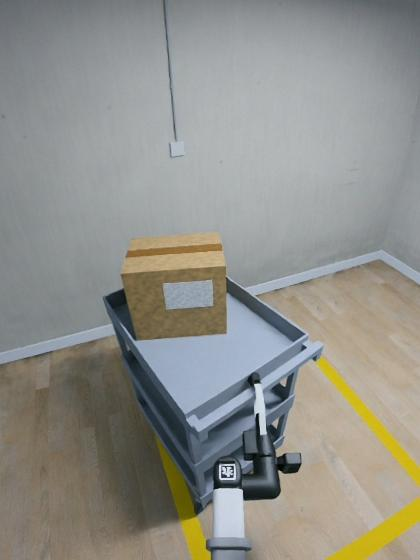

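Scene clock: 1895.63 s.
move: r1 moving
r1.base_odometry: x=+0.486 y=+1.706 heading=-0.480
r1.turned_by_wheels: +0.122
r1.turned_by_imu: +0.114
r1.base_tilt: forward=-1.6 right=+1.3
r1.lidar_m: 0.46 0.79 2.13 2.22 1.97 1.09 0.99 1.23 1.12 1.81 2.49 0.63
r1.base_status: rotate_rad moving
r1.joint_positions: lift_m=+0.648 arm_m=+0.175 wrist_yaw_rad=-0.015 wrist_pitch_rad=-0.012 wrist_roll_rad=+1.570 gripper_m=-0.019
r1.joint_status: not commanded
r1.measured_speeds: translate_m=-0.001 strafe_m=-0.001 rotate_rad=+0.488 lift_m=+0.000 arm_m=+0.000 wrist_yaw_rad=-0.032 wrist_pitch_rad=+0.000 wrist_roll_rad=+0.000
r1.motor_effort: lift_m=+13(13) arm_m=+4(4) wheel_0=-10(15) wheel_1=-10(11) wheel_2=-22(22)
r1.servo_current: wrist_yaw_rad=85(85) wrist_pitch_rad=59(65) wrist_roll_rad=46(52) gripper_m=59(59)
r1.contact_limits: arm_m 0
r1.hand_pose: x=+0.6329 y=-0.0916 z=+0.8301 quat_wxyz=(+0.707, +0.707, -0.009, -0.001) (m; r1's base frame)
r1.wrist_depth_mm: - - - 301 - 1618 1182 / - - - - 351 362 359 / - - - - 293 1661 1366 / - - - 257 265 - - / - - - 243 242 - - / - 462 179 187 180 - - / - 152 452 208 161 - -
r2: as last shown
r2.base_tilt: forward=-0.7 right=+0.1
r2.lidar_m: 1.39 0.47 1.95 3.19 3.28 4.27 - 2.36 1.66 1.54 1.60 1.50
r2.motor_effort: lift_m=+21(21) arm_m=+6(6) wheel_0=+9(9) wheel_1=-4(5) wheel_2=+2(3)
r2.servo_current: wrist_yaw_rad=46(52) wrist_pitch_rad=39(46) wrist_roll_rad=33(59) gripper_m=91(104)
r2.wrist_depth_mm: - - 244 163 239 237 235 / - - 245 164 240 237 236 / - - 246 165 243 239 237 / - - 246 165 243 242 238 / - - 248 168 245 242 240 / - - 185 166 181 243 241 / - - 251 - 247 243 243
pictures: none

Scene clock: 1896.67 s.
earlier move: r1 done
r1.base_odometry: x=+0.487 y=+1.706 heading=-0.302
r1.turned_by_wheels: +0.178
r1.turned_by_imu: +0.167
r1.base_tilt: forward=-1.6 right=+1.3
r1.lidar_m: 0.55 1.87 2.38 2.19 1.53 1.00 1.09 1.11 1.20 2.46 2.50 0.61
r1.base_status: done
r1.joint_positions: lift_m=+0.648 arm_m=+0.175 wrist_yaw_rad=+0.004 wrist_pitch_rad=-0.012 wrist_roll_rad=+1.570 gripper_m=-0.019
r1.joint_status: not commanded
r1.measured_speeds: all 0
r1.motor_effort: lift_m=+13(13) arm_m=-4(5) wheel_0=-1(21) wheel_1=-3(11) wheel_2=+2(22)
r1.servo_current: wrist_yaw_rad=33(98) wrist_pitch_rad=65(72) wrist_roll_rad=59(59) gripper_m=52(59)
r1.contact_limits: arm_m 0
r1.hand_pose: x=+0.6347 y=-0.0863 z=+0.8301 quat_wxyz=(+0.707, +0.707, -0.003, +0.006) (m; r1's base frame)
r1.wrist_depth_mm: - - - 258 257 - 1336 / - - - 252 251 - - / - - 609 247 246 - - / - 480 480 241 240 - - / - 500 492 235 235 - - / - 530 182 192 229 - - / - 141 569 154 160 - -
r2.base_odometry: x=-2.171 y=-2.248 heading=-2.157
r2.turned_by_wheels: +0.000
r2.turned_by_imu: +0.000
r2.base_tilt: forward=-0.6 right=+0.0
r2.lidar_m: 1.39 0.46 1.91 3.19 3.26 4.25 - 2.38 1.65 1.55 1.60 1.50
r2.base_status: not commanded
r2.joint_positions: lift_m=+0.850 arm_m=+0.205 wrist_yaw_rad=+1.674 wrist_pitch_rad=+0.002 wrist_roll_rad=+0.000 gripper_m=-0.029
r2.joint_status: not commanded
r2.measured_speeds: all 0
r2.motor_effort: lift_m=+21(21) arm_m=+5(6) wheel_0=+9(9) wheel_1=-4(5) wheel_2=+2(3)
r2.servo_current: wrist_yaw_rad=46(65) wrist_pitch_rad=39(46) wrist_roll_rad=46(59) gripper_m=104(104)
r2.hand_pose: x=+0.4329 y=+0.2959 z=+1.0275 quat_wxyz=(+0.670, -0.001, +0.001, +0.743) (m; r2's base frame)
r2.wrist_depth_mm: - - 243 163 238 236 235 / - - 246 164 241 237 236 / - - 246 165 242 240 238 / - - 247 165 243 240 238 / - - 249 167 244 241 239 / - - 185 166 181 243 241 / - - 251 - 247 243 243
wait: 1.03 of 4 s (r1 has come to rest)
pictures: r1_head_camera, r1_head_right_camera
Images, in order (width x height): r1_head_camera 420x560, r1_head_right_camera 420x672.

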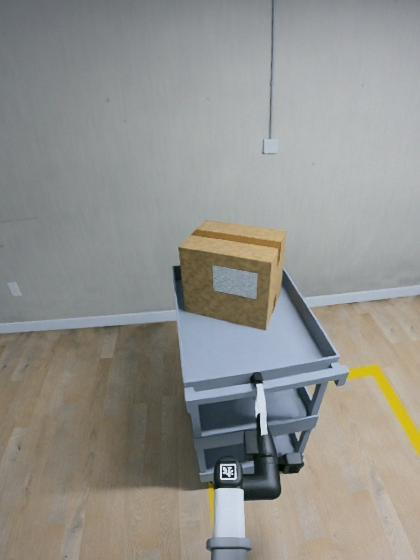

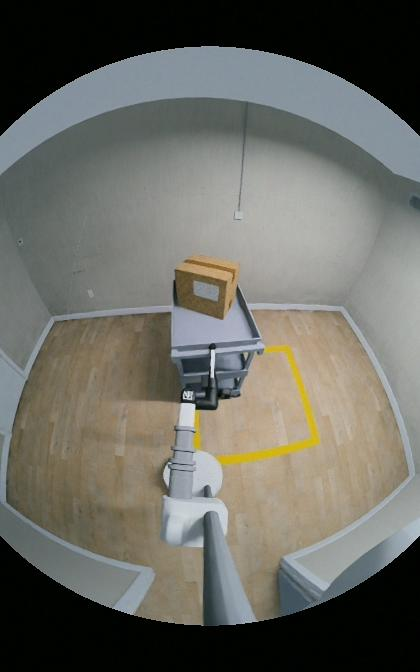

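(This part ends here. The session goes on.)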